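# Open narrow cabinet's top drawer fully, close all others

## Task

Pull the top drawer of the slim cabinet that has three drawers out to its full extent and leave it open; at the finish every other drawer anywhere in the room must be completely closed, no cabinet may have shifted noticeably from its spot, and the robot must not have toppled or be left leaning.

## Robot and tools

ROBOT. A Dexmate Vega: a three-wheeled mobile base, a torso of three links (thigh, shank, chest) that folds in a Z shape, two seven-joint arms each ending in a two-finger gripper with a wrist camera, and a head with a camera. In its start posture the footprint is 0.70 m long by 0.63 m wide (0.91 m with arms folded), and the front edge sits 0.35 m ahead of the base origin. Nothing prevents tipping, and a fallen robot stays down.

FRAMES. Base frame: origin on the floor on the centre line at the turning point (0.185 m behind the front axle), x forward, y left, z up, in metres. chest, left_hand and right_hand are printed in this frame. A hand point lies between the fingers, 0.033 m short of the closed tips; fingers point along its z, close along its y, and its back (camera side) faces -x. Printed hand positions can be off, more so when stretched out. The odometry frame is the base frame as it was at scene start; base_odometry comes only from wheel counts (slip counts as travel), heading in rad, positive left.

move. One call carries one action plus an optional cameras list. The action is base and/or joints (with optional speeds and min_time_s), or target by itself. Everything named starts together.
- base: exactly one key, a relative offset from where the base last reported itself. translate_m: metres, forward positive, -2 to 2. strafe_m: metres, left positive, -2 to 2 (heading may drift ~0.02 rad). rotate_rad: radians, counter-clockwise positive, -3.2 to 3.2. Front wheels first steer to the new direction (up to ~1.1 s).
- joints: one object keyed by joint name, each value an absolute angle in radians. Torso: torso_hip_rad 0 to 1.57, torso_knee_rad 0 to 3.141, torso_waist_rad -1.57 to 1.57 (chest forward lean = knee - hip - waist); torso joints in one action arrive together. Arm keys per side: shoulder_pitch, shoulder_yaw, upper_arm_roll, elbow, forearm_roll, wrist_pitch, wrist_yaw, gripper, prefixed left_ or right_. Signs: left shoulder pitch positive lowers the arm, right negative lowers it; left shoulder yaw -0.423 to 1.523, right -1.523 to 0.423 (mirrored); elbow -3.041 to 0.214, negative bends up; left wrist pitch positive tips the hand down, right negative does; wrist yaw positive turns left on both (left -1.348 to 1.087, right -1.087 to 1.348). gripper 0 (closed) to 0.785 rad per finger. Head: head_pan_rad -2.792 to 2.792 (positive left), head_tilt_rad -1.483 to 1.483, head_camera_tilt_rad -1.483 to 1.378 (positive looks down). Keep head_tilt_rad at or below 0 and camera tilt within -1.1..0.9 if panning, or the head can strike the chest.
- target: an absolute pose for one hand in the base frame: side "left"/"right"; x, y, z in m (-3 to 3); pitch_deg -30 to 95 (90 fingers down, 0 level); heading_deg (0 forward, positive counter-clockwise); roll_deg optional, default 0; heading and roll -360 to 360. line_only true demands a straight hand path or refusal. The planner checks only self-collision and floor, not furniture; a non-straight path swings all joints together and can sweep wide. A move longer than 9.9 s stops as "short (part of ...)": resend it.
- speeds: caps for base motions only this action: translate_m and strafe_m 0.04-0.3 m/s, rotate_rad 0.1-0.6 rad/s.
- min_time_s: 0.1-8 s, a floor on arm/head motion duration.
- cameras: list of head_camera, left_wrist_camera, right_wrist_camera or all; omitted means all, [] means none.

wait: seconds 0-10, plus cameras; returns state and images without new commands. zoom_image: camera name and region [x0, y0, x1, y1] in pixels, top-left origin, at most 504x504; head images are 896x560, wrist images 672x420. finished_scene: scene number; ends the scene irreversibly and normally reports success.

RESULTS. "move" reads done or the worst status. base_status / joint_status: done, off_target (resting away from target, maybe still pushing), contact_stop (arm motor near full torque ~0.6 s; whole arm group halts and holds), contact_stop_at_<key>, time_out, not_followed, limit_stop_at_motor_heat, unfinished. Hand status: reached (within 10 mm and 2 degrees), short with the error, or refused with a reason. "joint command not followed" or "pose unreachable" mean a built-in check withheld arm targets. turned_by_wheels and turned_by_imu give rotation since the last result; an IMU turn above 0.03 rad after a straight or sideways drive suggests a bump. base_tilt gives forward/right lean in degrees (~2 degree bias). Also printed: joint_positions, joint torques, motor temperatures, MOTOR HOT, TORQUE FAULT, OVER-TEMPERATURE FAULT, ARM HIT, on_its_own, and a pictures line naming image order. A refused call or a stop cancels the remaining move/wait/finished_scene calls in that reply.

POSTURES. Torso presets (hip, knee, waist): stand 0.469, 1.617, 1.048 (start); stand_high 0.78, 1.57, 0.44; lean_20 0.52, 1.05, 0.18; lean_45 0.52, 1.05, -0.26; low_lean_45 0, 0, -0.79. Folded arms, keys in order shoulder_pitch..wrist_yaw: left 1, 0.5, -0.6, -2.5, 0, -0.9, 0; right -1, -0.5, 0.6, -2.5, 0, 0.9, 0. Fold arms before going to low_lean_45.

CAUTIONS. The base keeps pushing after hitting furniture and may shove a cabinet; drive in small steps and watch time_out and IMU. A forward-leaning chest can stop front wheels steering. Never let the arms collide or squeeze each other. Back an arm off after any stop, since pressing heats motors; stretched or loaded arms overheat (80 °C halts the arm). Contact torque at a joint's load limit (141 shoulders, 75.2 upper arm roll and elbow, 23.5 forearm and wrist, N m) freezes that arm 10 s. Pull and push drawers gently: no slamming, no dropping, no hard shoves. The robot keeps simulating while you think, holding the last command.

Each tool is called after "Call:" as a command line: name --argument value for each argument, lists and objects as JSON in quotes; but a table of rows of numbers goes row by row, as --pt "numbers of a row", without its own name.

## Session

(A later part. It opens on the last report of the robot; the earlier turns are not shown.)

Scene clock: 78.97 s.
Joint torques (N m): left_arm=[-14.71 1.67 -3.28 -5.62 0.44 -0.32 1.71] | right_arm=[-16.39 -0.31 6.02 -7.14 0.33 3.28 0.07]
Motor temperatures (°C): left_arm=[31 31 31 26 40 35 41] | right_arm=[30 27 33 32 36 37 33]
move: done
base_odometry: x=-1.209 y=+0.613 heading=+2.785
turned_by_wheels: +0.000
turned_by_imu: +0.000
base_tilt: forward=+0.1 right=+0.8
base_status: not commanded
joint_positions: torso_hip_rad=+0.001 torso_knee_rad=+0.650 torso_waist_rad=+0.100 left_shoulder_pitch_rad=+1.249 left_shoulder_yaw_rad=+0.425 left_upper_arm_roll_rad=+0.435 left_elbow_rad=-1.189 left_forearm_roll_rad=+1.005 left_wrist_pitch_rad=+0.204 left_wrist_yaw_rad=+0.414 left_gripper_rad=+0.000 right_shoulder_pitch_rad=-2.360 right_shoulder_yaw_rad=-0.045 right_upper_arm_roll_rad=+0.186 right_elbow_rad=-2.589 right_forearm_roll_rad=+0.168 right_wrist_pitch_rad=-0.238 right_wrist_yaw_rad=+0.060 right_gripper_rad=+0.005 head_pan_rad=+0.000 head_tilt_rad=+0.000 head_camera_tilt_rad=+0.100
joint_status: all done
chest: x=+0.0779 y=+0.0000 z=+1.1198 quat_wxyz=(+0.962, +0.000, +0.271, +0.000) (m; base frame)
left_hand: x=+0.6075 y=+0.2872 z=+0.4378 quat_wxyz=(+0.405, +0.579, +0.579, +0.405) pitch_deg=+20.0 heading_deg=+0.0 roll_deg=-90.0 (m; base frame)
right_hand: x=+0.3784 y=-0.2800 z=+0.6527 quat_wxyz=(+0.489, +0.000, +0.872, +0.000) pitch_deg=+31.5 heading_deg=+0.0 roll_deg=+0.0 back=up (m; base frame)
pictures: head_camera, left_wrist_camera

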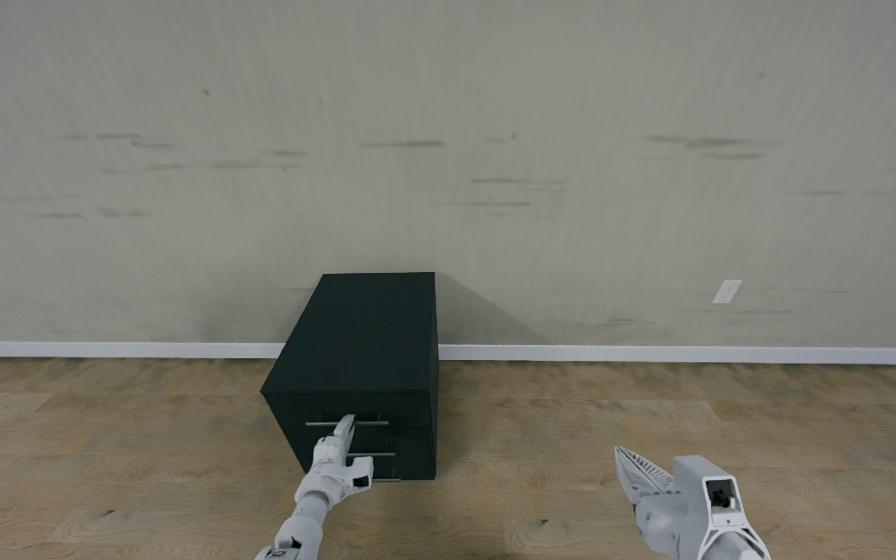

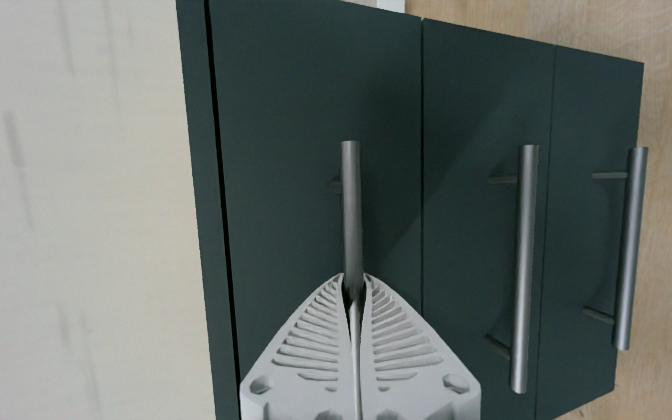

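Call:
move --base '{"translate_m": -0.1}' --speeds '{"translate_m": 0.04}' --cameras '["left_wrist_camera", "head_camera"]'

Scene clock: 82.33 s.
Joint torques (N m): left_arm=[-10.01 0.7 -2.11 -6.28 0.73 -0.63 1.18] | right_arm=[-16.61 -0.11 5.34 -7.94 0.43 2.93 0.12]
Motor temperatures (°C): left_arm=[31 31 31 26 40 35 41] | right_arm=[30 27 33 32 36 37 33]
move: done
base_odometry: x=-1.115 y=+0.578 heading=+2.785
turned_by_wheels: +0.000
turned_by_imu: +0.000
base_tilt: forward=+0.1 right=+0.7
base_status: done
joint_positions: torso_hip_rad=+0.001 torso_knee_rad=+0.650 torso_waist_rad=+0.100 left_shoulder_pitch_rad=+1.248 left_shoulder_yaw_rad=+0.425 left_upper_arm_roll_rad=+0.435 left_elbow_rad=-1.188 left_forearm_roll_rad=+1.005 left_wrist_pitch_rad=+0.204 left_wrist_yaw_rad=+0.414 left_gripper_rad=+0.000 right_shoulder_pitch_rad=-2.360 right_shoulder_yaw_rad=-0.045 right_upper_arm_roll_rad=+0.186 right_elbow_rad=-2.589 right_forearm_roll_rad=+0.168 right_wrist_pitch_rad=-0.238 right_wrist_yaw_rad=+0.060 right_gripper_rad=+0.005 head_pan_rad=+0.000 head_tilt_rad=+0.000 head_camera_tilt_rad=+0.100
joint_status: not commanded
chest: x=+0.0779 y=+0.0000 z=+1.1198 quat_wxyz=(+0.962, +0.000, +0.271, +0.000) (m; base frame)
left_hand: x=+0.6078 y=+0.2873 z=+0.4378 quat_wxyz=(+0.405, +0.579, +0.579, +0.406) pitch_deg=+20.0 heading_deg=+0.0 roll_deg=-90.0 (m; base frame)
right_hand: x=+0.3784 y=-0.2800 z=+0.6527 quat_wxyz=(+0.489, +0.000, +0.872, +0.000) pitch_deg=+31.5 heading_deg=+0.0 roll_deg=+0.0 back=up (m; base frame)
pictures: head_camera, left_wrist_camera

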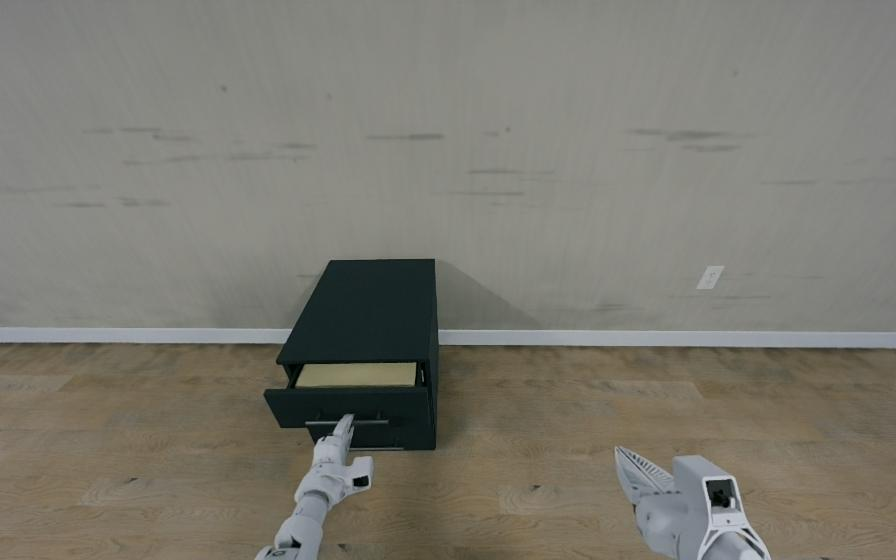

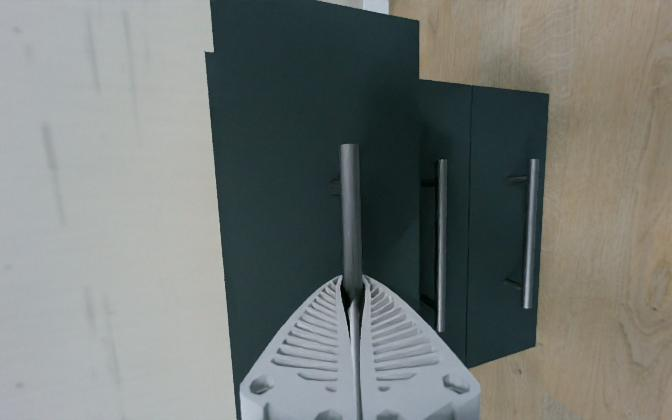

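Call:
move --base '{"translate_m": -0.15}' --speeds '{"translate_m": 0.05}' --cameras '["left_wrist_camera", "head_camera"]'

Scene clock: 86.23 s.
Joint torques (N m): left_arm=[-8.39 -0.51 -1.18 -5.5 1.31 -1.66 1.38] | right_arm=[-16.81 0.65 5.66 -8.37 0.32 2.77 0.2]
Motor temperatures (°C): left_arm=[31 31 31 26 40 35 41] | right_arm=[30 27 33 32 36 37 33]
move: done
base_odometry: x=-0.974 y=+0.526 heading=+2.785
turned_by_wheels: +0.001
turned_by_imu: +0.001
base_tilt: forward=+0.1 right=+0.7
base_status: done
joint_positions: torso_hip_rad=+0.001 torso_knee_rad=+0.650 torso_waist_rad=+0.100 left_shoulder_pitch_rad=+1.248 left_shoulder_yaw_rad=+0.425 left_upper_arm_roll_rad=+0.435 left_elbow_rad=-1.188 left_forearm_roll_rad=+1.004 left_wrist_pitch_rad=+0.204 left_wrist_yaw_rad=+0.414 left_gripper_rad=+0.000 right_shoulder_pitch_rad=-2.360 right_shoulder_yaw_rad=-0.045 right_upper_arm_roll_rad=+0.186 right_elbow_rad=-2.589 right_forearm_roll_rad=+0.168 right_wrist_pitch_rad=-0.238 right_wrist_yaw_rad=+0.060 right_gripper_rad=+0.005 head_pan_rad=+0.000 head_tilt_rad=+0.000 head_camera_tilt_rad=+0.100
joint_status: not commanded
chest: x=+0.0779 y=+0.0000 z=+1.1198 quat_wxyz=(+0.962, +0.000, +0.271, +0.000) (m; base frame)
left_hand: x=+0.6079 y=+0.2875 z=+0.4378 quat_wxyz=(+0.405, +0.579, +0.579, +0.406) pitch_deg=+20.0 heading_deg=+0.0 roll_deg=-90.0 (m; base frame)
right_hand: x=+0.3784 y=-0.2800 z=+0.6527 quat_wxyz=(+0.489, +0.000, +0.872, +0.000) pitch_deg=+31.5 heading_deg=+0.0 roll_deg=+0.0 back=up (m; base frame)
pictures: head_camera, left_wrist_camera

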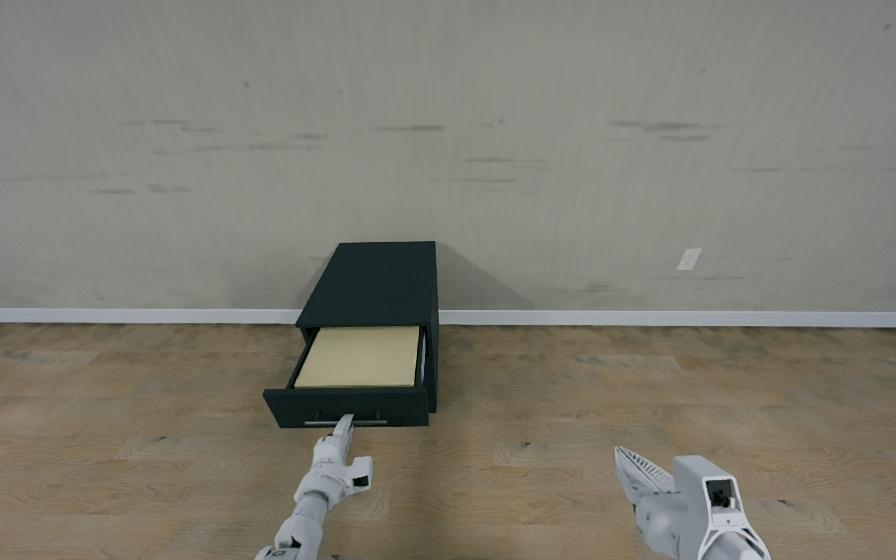

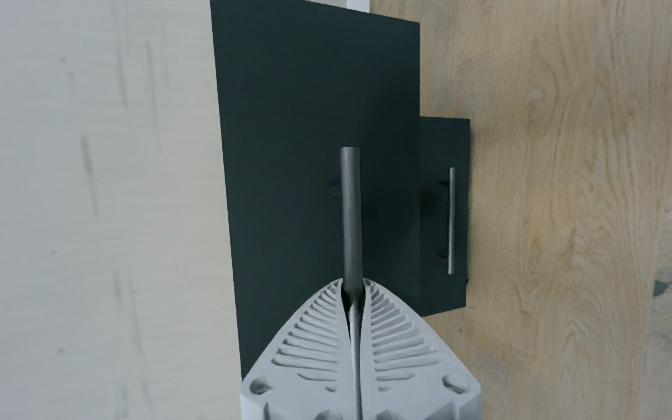

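Call:
move --target '{"side": "left", "x": 0.608, "y": 0.294, "z": 0.438, "pitch_deg": 20, "heading_deg": 0, "roll_deg": 90, "line_only": true}' --cameras '[]'

Call:
move --base '{"translate_m": -0.09}' --speeds '{"translate_m": 0.05}' --cameras '["left_wrist_camera", "head_camera"]'

Scene clock: 87.27 s.
Joint torques (N m): left_arm=[-14.41 7.87 -9.1 -4.73 0.12 -0.16 1.59] | right_arm=[-16.96 -1.31 5.38 -7.75 0.36 2.51 0.09]
Motor temperatures (°C): left_arm=[31 31 31 26 40 35 41] | right_arm=[30 27 33 32 36 37 33]
move: done
base_odometry: x=-0.974 y=+0.526 heading=+2.785
turned_by_wheels: +0.000
turned_by_imu: +0.000
base_tilt: forward=+0.1 right=+0.8
base_status: not commanded
joint_positions: torso_hip_rad=+0.001 torso_knee_rad=+0.650 torso_waist_rad=+0.100 left_shoulder_pitch_rad=+1.248 left_shoulder_yaw_rad=+0.432 left_upper_arm_roll_rad=+0.430 left_elbow_rad=-1.183 left_forearm_roll_rad=+0.999 left_wrist_pitch_rad=+0.193 left_wrist_yaw_rad=+0.417 left_gripper_rad=+0.000 right_shoulder_pitch_rad=-2.360 right_shoulder_yaw_rad=-0.045 right_upper_arm_roll_rad=+0.186 right_elbow_rad=-2.589 right_forearm_roll_rad=+0.168 right_wrist_pitch_rad=-0.238 right_wrist_yaw_rad=+0.060 right_gripper_rad=+0.005 head_pan_rad=+0.000 head_tilt_rad=+0.000 head_camera_tilt_rad=+0.100
joint_status: not commanded
chest: x=+0.0779 y=+0.0000 z=+1.1198 quat_wxyz=(+0.962, +0.000, +0.271, +0.000) (m; base frame)
left_hand: x=+0.6077 y=+0.2922 z=+0.4376 quat_wxyz=(+0.405, +0.579, +0.579, +0.405) pitch_deg=+20.1 heading_deg=+0.0 roll_deg=+90.0 (m; base frame)
left_hand_status: reached (straight line, planned for 0.3 s): 2 mm and 0.1 deg off.
right_hand: x=+0.3784 y=-0.2800 z=+0.6527 quat_wxyz=(+0.489, +0.000, +0.872, +0.000) pitch_deg=+31.5 heading_deg=+0.0 roll_deg=+0.0 back=up (m; base frame)
pictures: none
No camera images: "cameras" was empty.

Scene clock: 89.77 s.
Joint torques (N m): left_arm=[-12.01 6.41 -8.56 -5.11 0.33 0.38 1.75] | right_arm=[-16.61 0.68 6.12 -7.9 0.36 3.79 0.17]
Motor temperatures (°C): left_arm=[31 31 31 26 40 35 41] | right_arm=[30 27 33 32 36 37 33]
move: done
base_odometry: x=-0.890 y=+0.495 heading=+2.786
turned_by_wheels: +0.001
turned_by_imu: +0.002
base_tilt: forward=+0.1 right=+0.7
base_status: done
joint_positions: torso_hip_rad=+0.001 torso_knee_rad=+0.650 torso_waist_rad=+0.100 left_shoulder_pitch_rad=+1.247 left_shoulder_yaw_rad=+0.435 left_upper_arm_roll_rad=+0.429 left_elbow_rad=-1.182 left_forearm_roll_rad=+0.997 left_wrist_pitch_rad=+0.190 left_wrist_yaw_rad=+0.418 left_gripper_rad=+0.000 right_shoulder_pitch_rad=-2.360 right_shoulder_yaw_rad=-0.045 right_upper_arm_roll_rad=+0.186 right_elbow_rad=-2.589 right_forearm_roll_rad=+0.168 right_wrist_pitch_rad=-0.238 right_wrist_yaw_rad=+0.060 right_gripper_rad=+0.005 head_pan_rad=+0.000 head_tilt_rad=+0.000 head_camera_tilt_rad=+0.100
joint_status: not commanded
chest: x=+0.0779 y=+0.0000 z=+1.1198 quat_wxyz=(+0.962, +0.000, +0.271, +0.000) (m; base frame)
left_hand: x=+0.6077 y=+0.2937 z=+0.4377 quat_wxyz=(+0.405, +0.579, +0.579, +0.405) pitch_deg=+20.0 heading_deg=+0.0 roll_deg=+90.0 (m; base frame)
right_hand: x=+0.3784 y=-0.2800 z=+0.6527 quat_wxyz=(+0.489, +0.000, +0.872, +0.000) pitch_deg=+31.5 heading_deg=+0.0 roll_deg=+0.0 back=up (m; base frame)
pictures: head_camera, left_wrist_camera

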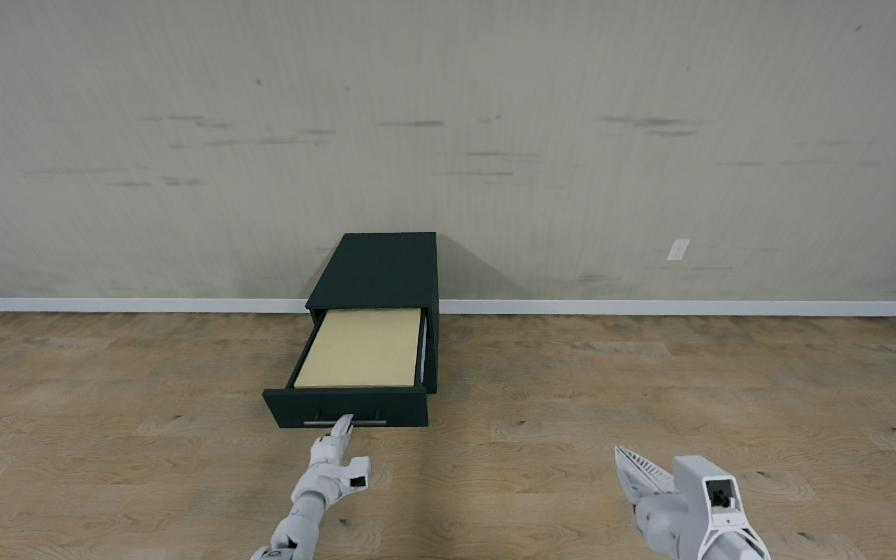

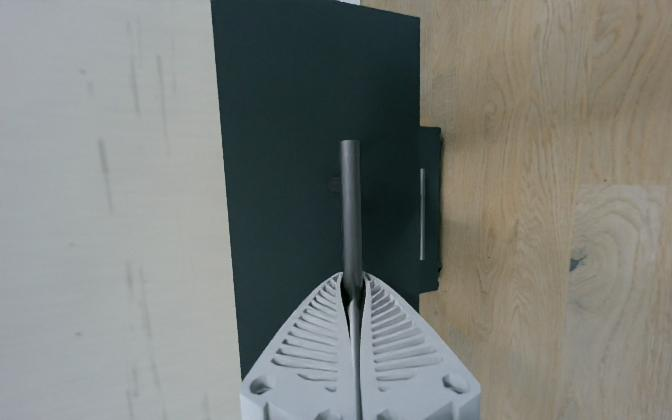

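Call:
move --base '{"translate_m": -0.02}' --speeds '{"translate_m": 0.04}' --cameras '["left_wrist_camera", "head_camera"]'

Call:
move --base '{"translate_m": -0.015}' --speeds '{"translate_m": 0.04}' --cameras '["left_wrist_camera", "head_camera"]'

Call:
zoom_image --camera "left_wrist_camera" --region '[180, 100, 500, 420]'

Scene clock: 91.27 s.
Joint torques (N m): left_arm=[-9.38 6.09 -7.94 -4.31 0.3 -0.21 1.46] | right_arm=[-16.24 -0.75 6.01 -8.76 0.32 2.84 0.27]
Motor temperatures (°C): left_arm=[31 31 31 26 40 35 41] | right_arm=[30 27 33 32 36 37 33]
move: done
base_odometry: x=-0.871 y=+0.488 heading=+2.787
turned_by_wheels: +0.001
turned_by_imu: +0.001
base_tilt: forward=+0.1 right=+0.8
base_status: done
joint_positions: torso_hip_rad=+0.001 torso_knee_rad=+0.650 torso_waist_rad=+0.100 left_shoulder_pitch_rad=+1.247 left_shoulder_yaw_rad=+0.435 left_upper_arm_roll_rad=+0.429 left_elbow_rad=-1.182 left_forearm_roll_rad=+0.997 left_wrist_pitch_rad=+0.190 left_wrist_yaw_rad=+0.418 left_gripper_rad=+0.000 right_shoulder_pitch_rad=-2.360 right_shoulder_yaw_rad=-0.045 right_upper_arm_roll_rad=+0.186 right_elbow_rad=-2.589 right_forearm_roll_rad=+0.168 right_wrist_pitch_rad=-0.238 right_wrist_yaw_rad=+0.060 right_gripper_rad=+0.005 head_pan_rad=+0.000 head_tilt_rad=+0.000 head_camera_tilt_rad=+0.100
joint_status: not commanded
chest: x=+0.0779 y=+0.0000 z=+1.1198 quat_wxyz=(+0.962, +0.000, +0.271, +0.000) (m; base frame)
left_hand: x=+0.6079 y=+0.2938 z=+0.4378 quat_wxyz=(+0.406, +0.579, +0.579, +0.405) pitch_deg=+20.0 heading_deg=+0.0 roll_deg=+90.0 (m; base frame)
right_hand: x=+0.3784 y=-0.2800 z=+0.6527 quat_wxyz=(+0.489, +0.000, +0.872, +0.000) pitch_deg=+31.5 heading_deg=+0.0 roll_deg=+0.0 back=up (m; base frame)
pictures: head_camera, left_wrist_camera

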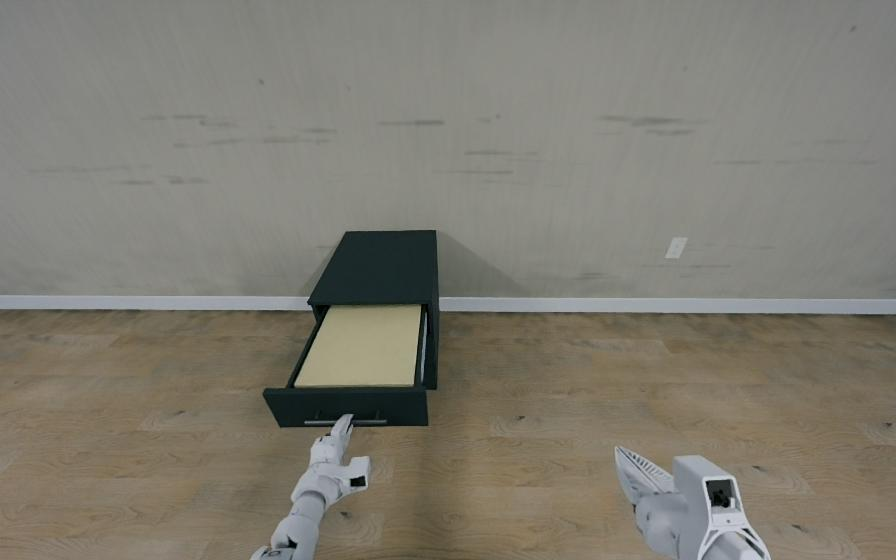

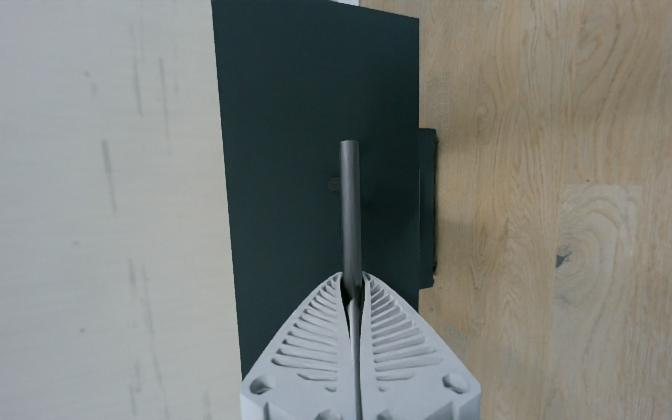

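Scene clock: 92.50 s.
Joint torques (N m): left_arm=[-6.76 7.54 -7.01 -4.66 0.16 0.27 1.35] | right_arm=[-16.23 0.32 5.53 -7.6 0.45 3.21 0.24]
Motor temperatures (°C): left_arm=[31 31 31 26 40 35 41] | right_arm=[30 27 33 32 36 37 33]
move: done
base_odometry: x=-0.857 y=+0.483 heading=+2.788
turned_by_wheels: +0.001
turned_by_imu: +0.001
base_tilt: forward=+0.1 right=+0.8
base_status: done
joint_positions: torso_hip_rad=+0.001 torso_knee_rad=+0.650 torso_waist_rad=+0.100 left_shoulder_pitch_rad=+1.247 left_shoulder_yaw_rad=+0.435 left_upper_arm_roll_rad=+0.429 left_elbow_rad=-1.182 left_forearm_roll_rad=+0.997 left_wrist_pitch_rad=+0.190 left_wrist_yaw_rad=+0.418 left_gripper_rad=+0.000 right_shoulder_pitch_rad=-2.360 right_shoulder_yaw_rad=-0.045 right_upper_arm_roll_rad=+0.186 right_elbow_rad=-2.589 right_forearm_roll_rad=+0.168 right_wrist_pitch_rad=-0.238 right_wrist_yaw_rad=+0.060 right_gripper_rad=+0.005 head_pan_rad=+0.000 head_tilt_rad=+0.000 head_camera_tilt_rad=+0.100
joint_status: not commanded
chest: x=+0.0779 y=+0.0000 z=+1.1198 quat_wxyz=(+0.962, +0.000, +0.271, +0.000) (m; base frame)
left_hand: x=+0.6079 y=+0.2938 z=+0.4379 quat_wxyz=(+0.406, +0.579, +0.579, +0.405) pitch_deg=+20.0 heading_deg=+0.0 roll_deg=+90.0 (m; base frame)
right_hand: x=+0.3784 y=-0.2800 z=+0.6527 quat_wxyz=(+0.489, +0.000, +0.872, +0.000) pitch_deg=+31.5 heading_deg=+0.0 roll_deg=+0.0 back=up (m; base frame)
pictures: head_camera, left_wrist_camera

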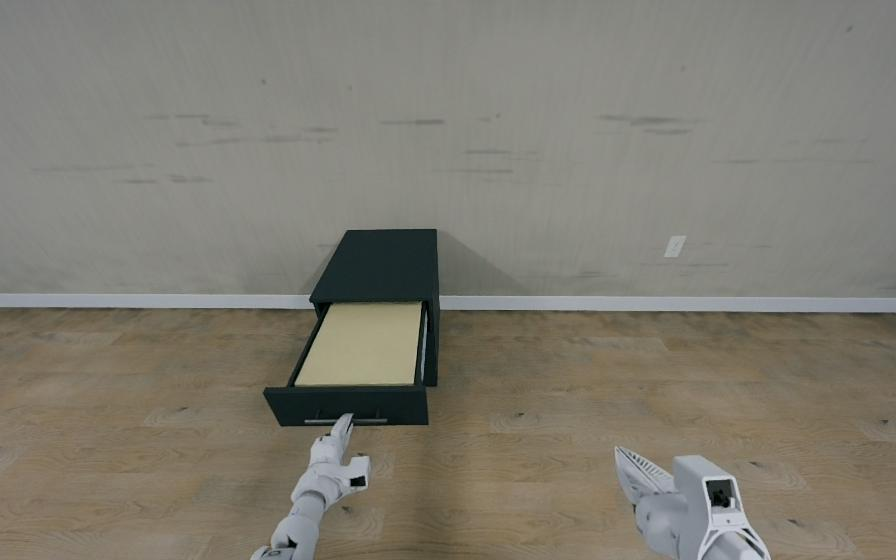

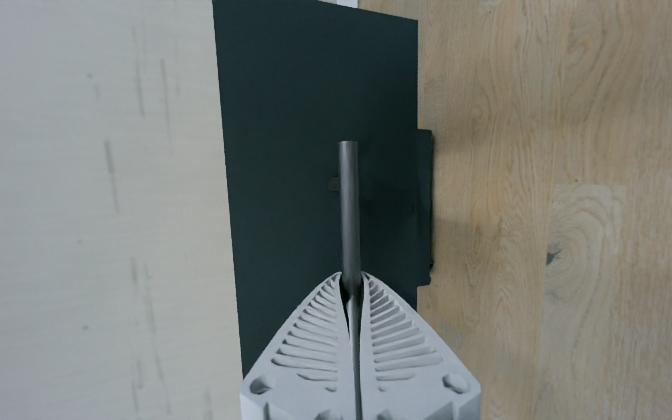

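Scaled by 1.575 from the camera's 672x420 image, which has a finer 960x600 frame.

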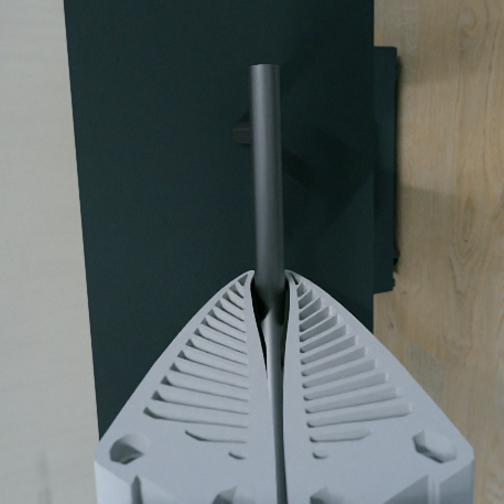

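Call:
move --base '{"translate_m": -0.012}' --speeds '{"translate_m": 0.04}' --cameras '["left_wrist_camera", "head_camera"]'

Call:
zoom_image --camera "left_wrist_camera" --region '[180, 100, 500, 420]'

Scene clock: 93.90 s.
Joint torques (N m): left_arm=[-4.71 6.66 -5.81 -3.13 0.24 0.02 0.51] | right_arm=[-16.34 0.16 5.39 -7.96 0.29 2.17 0.08]
Motor temperatures (°C): left_arm=[31 31 31 26 40 35 41] | right_arm=[30 27 33 32 36 37 33]
move: done
base_odometry: x=-0.846 y=+0.479 heading=+2.789
turned_by_wheels: +0.001
turned_by_imu: +0.001
base_tilt: forward=+0.0 right=+0.8
base_status: done
joint_positions: torso_hip_rad=+0.001 torso_knee_rad=+0.650 torso_waist_rad=+0.100 left_shoulder_pitch_rad=+1.247 left_shoulder_yaw_rad=+0.435 left_upper_arm_roll_rad=+0.429 left_elbow_rad=-1.182 left_forearm_roll_rad=+0.997 left_wrist_pitch_rad=+0.190 left_wrist_yaw_rad=+0.418 left_gripper_rad=+0.000 right_shoulder_pitch_rad=-2.360 right_shoulder_yaw_rad=-0.045 right_upper_arm_roll_rad=+0.186 right_elbow_rad=-2.589 right_forearm_roll_rad=+0.168 right_wrist_pitch_rad=-0.238 right_wrist_yaw_rad=+0.060 right_gripper_rad=+0.005 head_pan_rad=+0.000 head_tilt_rad=+0.000 head_camera_tilt_rad=+0.100
joint_status: not commanded
chest: x=+0.0779 y=+0.0000 z=+1.1198 quat_wxyz=(+0.962, +0.000, +0.271, +0.000) (m; base frame)
left_hand: x=+0.6081 y=+0.2938 z=+0.4382 quat_wxyz=(+0.406, +0.579, +0.579, +0.406) pitch_deg=+20.0 heading_deg=+0.0 roll_deg=+90.0 (m; base frame)
right_hand: x=+0.3784 y=-0.2800 z=+0.6528 quat_wxyz=(+0.489, +0.000, +0.872, +0.000) pitch_deg=+31.5 heading_deg=+0.0 roll_deg=+0.0 back=up (m; base frame)
pictures: head_camera, left_wrist_camera

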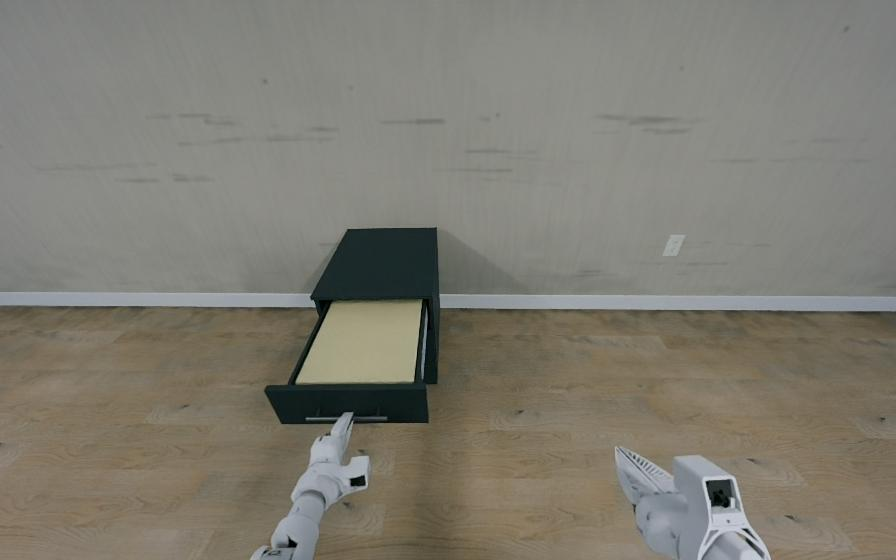

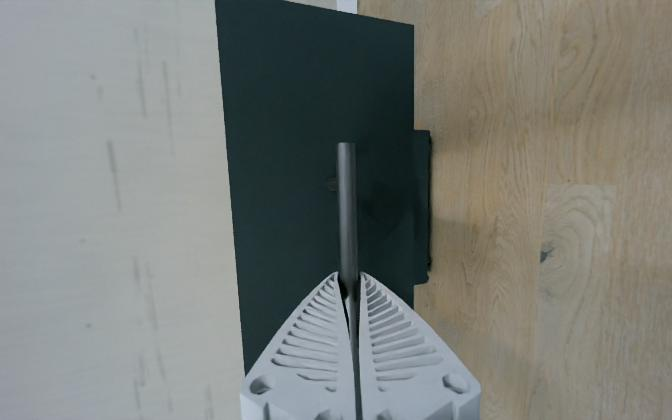

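Scaled by 1.575 from the camera's 672x420 image, which has a finer 960x600 frame.

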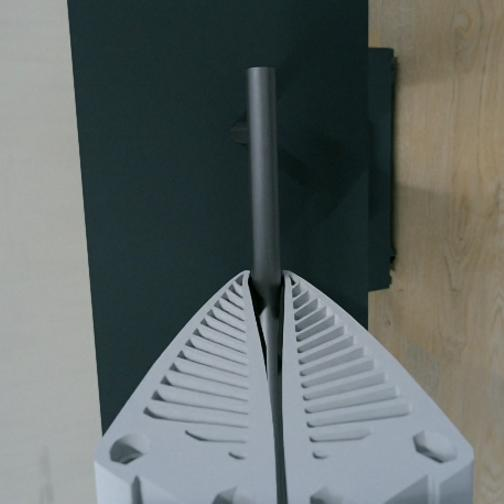

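Call:
move --joints '{"left_gripper_rad": 0.25}' --cameras '["left_wrist_camera"]'

Call:
move --base '{"translate_m": -0.2}' --speeds '{"translate_m": 0.1}' --cameras '["left_wrist_camera", "head_camera"]'

Call:
zoom_image --camera "head_camera" --region '[260, 180, 500, 420]'

Scene clock: 95.03 s.
Joint torques (N m): left_arm=[-4.35 7.37 -6.35 -4.27 0.19 -0.04 0.85] | right_arm=[-18.13 -0.11 5.55 -7.51 0.38 3.15 0.17]
Motor temperatures (°C): left_arm=[31 31 31 26 40 35 41] | right_arm=[30 27 33 32 36 37 33]
move: done
base_odometry: x=-0.846 y=+0.479 heading=+2.789
turned_by_wheels: +0.000
turned_by_imu: +0.000
base_tilt: forward=+0.0 right=+0.8
base_status: not commanded
joint_positions: torso_hip_rad=+0.001 torso_knee_rad=+0.650 torso_waist_rad=+0.100 left_shoulder_pitch_rad=+1.247 left_shoulder_yaw_rad=+0.435 left_upper_arm_roll_rad=+0.429 left_elbow_rad=-1.182 left_forearm_roll_rad=+0.997 left_wrist_pitch_rad=+0.190 left_wrist_yaw_rad=+0.418 left_gripper_rad=+0.250 right_shoulder_pitch_rad=-2.360 right_shoulder_yaw_rad=-0.045 right_upper_arm_roll_rad=+0.186 right_elbow_rad=-2.589 right_forearm_roll_rad=+0.168 right_wrist_pitch_rad=-0.238 right_wrist_yaw_rad=+0.060 right_gripper_rad=+0.005 head_pan_rad=+0.000 head_tilt_rad=+0.000 head_camera_tilt_rad=+0.100
joint_status: all done
chest: x=+0.0779 y=+0.0000 z=+1.1198 quat_wxyz=(+0.962, +0.000, +0.271, +0.000) (m; base frame)
left_hand: x=+0.6080 y=+0.2939 z=+0.4381 quat_wxyz=(+0.406, +0.579, +0.579, +0.406) pitch_deg=+20.0 heading_deg=+0.0 roll_deg=+90.0 (m; base frame)
right_hand: x=+0.3784 y=-0.2800 z=+0.6528 quat_wxyz=(+0.489, +0.000, +0.872, +0.000) pitch_deg=+31.5 heading_deg=+0.0 roll_deg=+0.0 back=up (m; base frame)
pictures: left_wrist_camera

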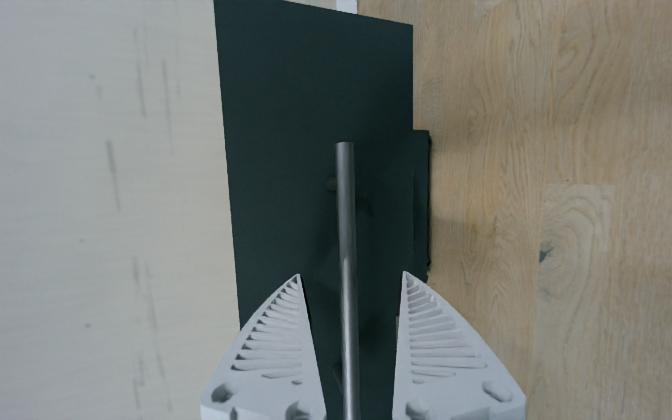

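Scene clock: 98.10 s.
Joint torques (N m): left_arm=[-6.54 7.29 -6 -5.03 0.21 0.09 0.98] | right_arm=[-17.26 -1.15 6.07 -7.41 0.39 3.03 0.13]
Motor temperatures (°C): left_arm=[31 31 31 26 40 35 41] | right_arm=[30 27 33 32 36 37 33]
move: done
base_odometry: x=-0.658 y=+0.411 heading=+2.790
turned_by_wheels: +0.001
turned_by_imu: +0.001
base_tilt: forward=+0.1 right=+0.8
base_status: done
joint_positions: torso_hip_rad=+0.001 torso_knee_rad=+0.650 torso_waist_rad=+0.100 left_shoulder_pitch_rad=+1.247 left_shoulder_yaw_rad=+0.435 left_upper_arm_roll_rad=+0.429 left_elbow_rad=-1.182 left_forearm_roll_rad=+0.997 left_wrist_pitch_rad=+0.190 left_wrist_yaw_rad=+0.418 left_gripper_rad=+0.250 right_shoulder_pitch_rad=-2.360 right_shoulder_yaw_rad=-0.045 right_upper_arm_roll_rad=+0.186 right_elbow_rad=-2.589 right_forearm_roll_rad=+0.168 right_wrist_pitch_rad=-0.238 right_wrist_yaw_rad=+0.060 right_gripper_rad=+0.005 head_pan_rad=+0.000 head_tilt_rad=+0.000 head_camera_tilt_rad=+0.100
joint_status: not commanded
chest: x=+0.0779 y=+0.0000 z=+1.1198 quat_wxyz=(+0.962, +0.000, +0.271, +0.000) (m; base frame)
left_hand: x=+0.6080 y=+0.2939 z=+0.4380 quat_wxyz=(+0.406, +0.579, +0.579, +0.406) pitch_deg=+20.0 heading_deg=+0.0 roll_deg=+90.0 (m; base frame)
right_hand: x=+0.3784 y=-0.2800 z=+0.6528 quat_wxyz=(+0.489, +0.000, +0.872, +0.000) pitch_deg=+31.5 heading_deg=+0.0 roll_deg=+0.0 back=up (m; base frame)
pictures: head_camera, left_wrist_camera

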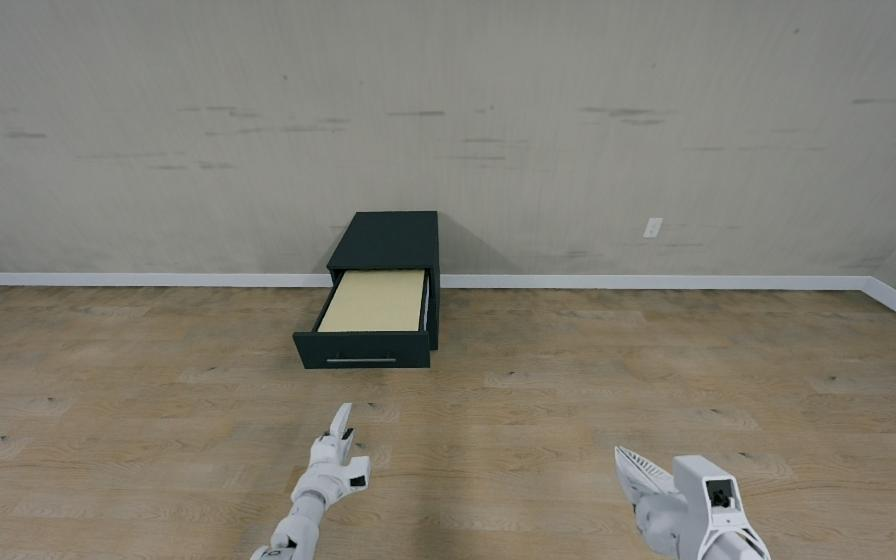

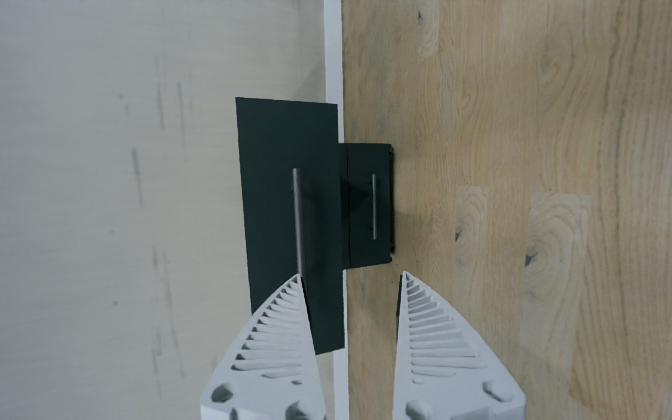

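Scaled by 2.100 from the camera's 896x560 image, which has a finer 960x600 frame.

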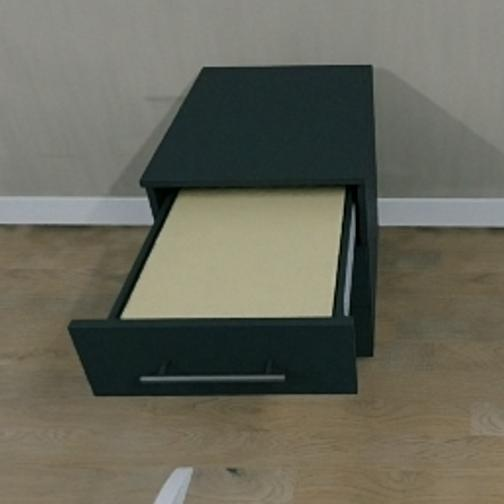

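Call:
finished_scene --scene 2

The scene is finished: the task was done.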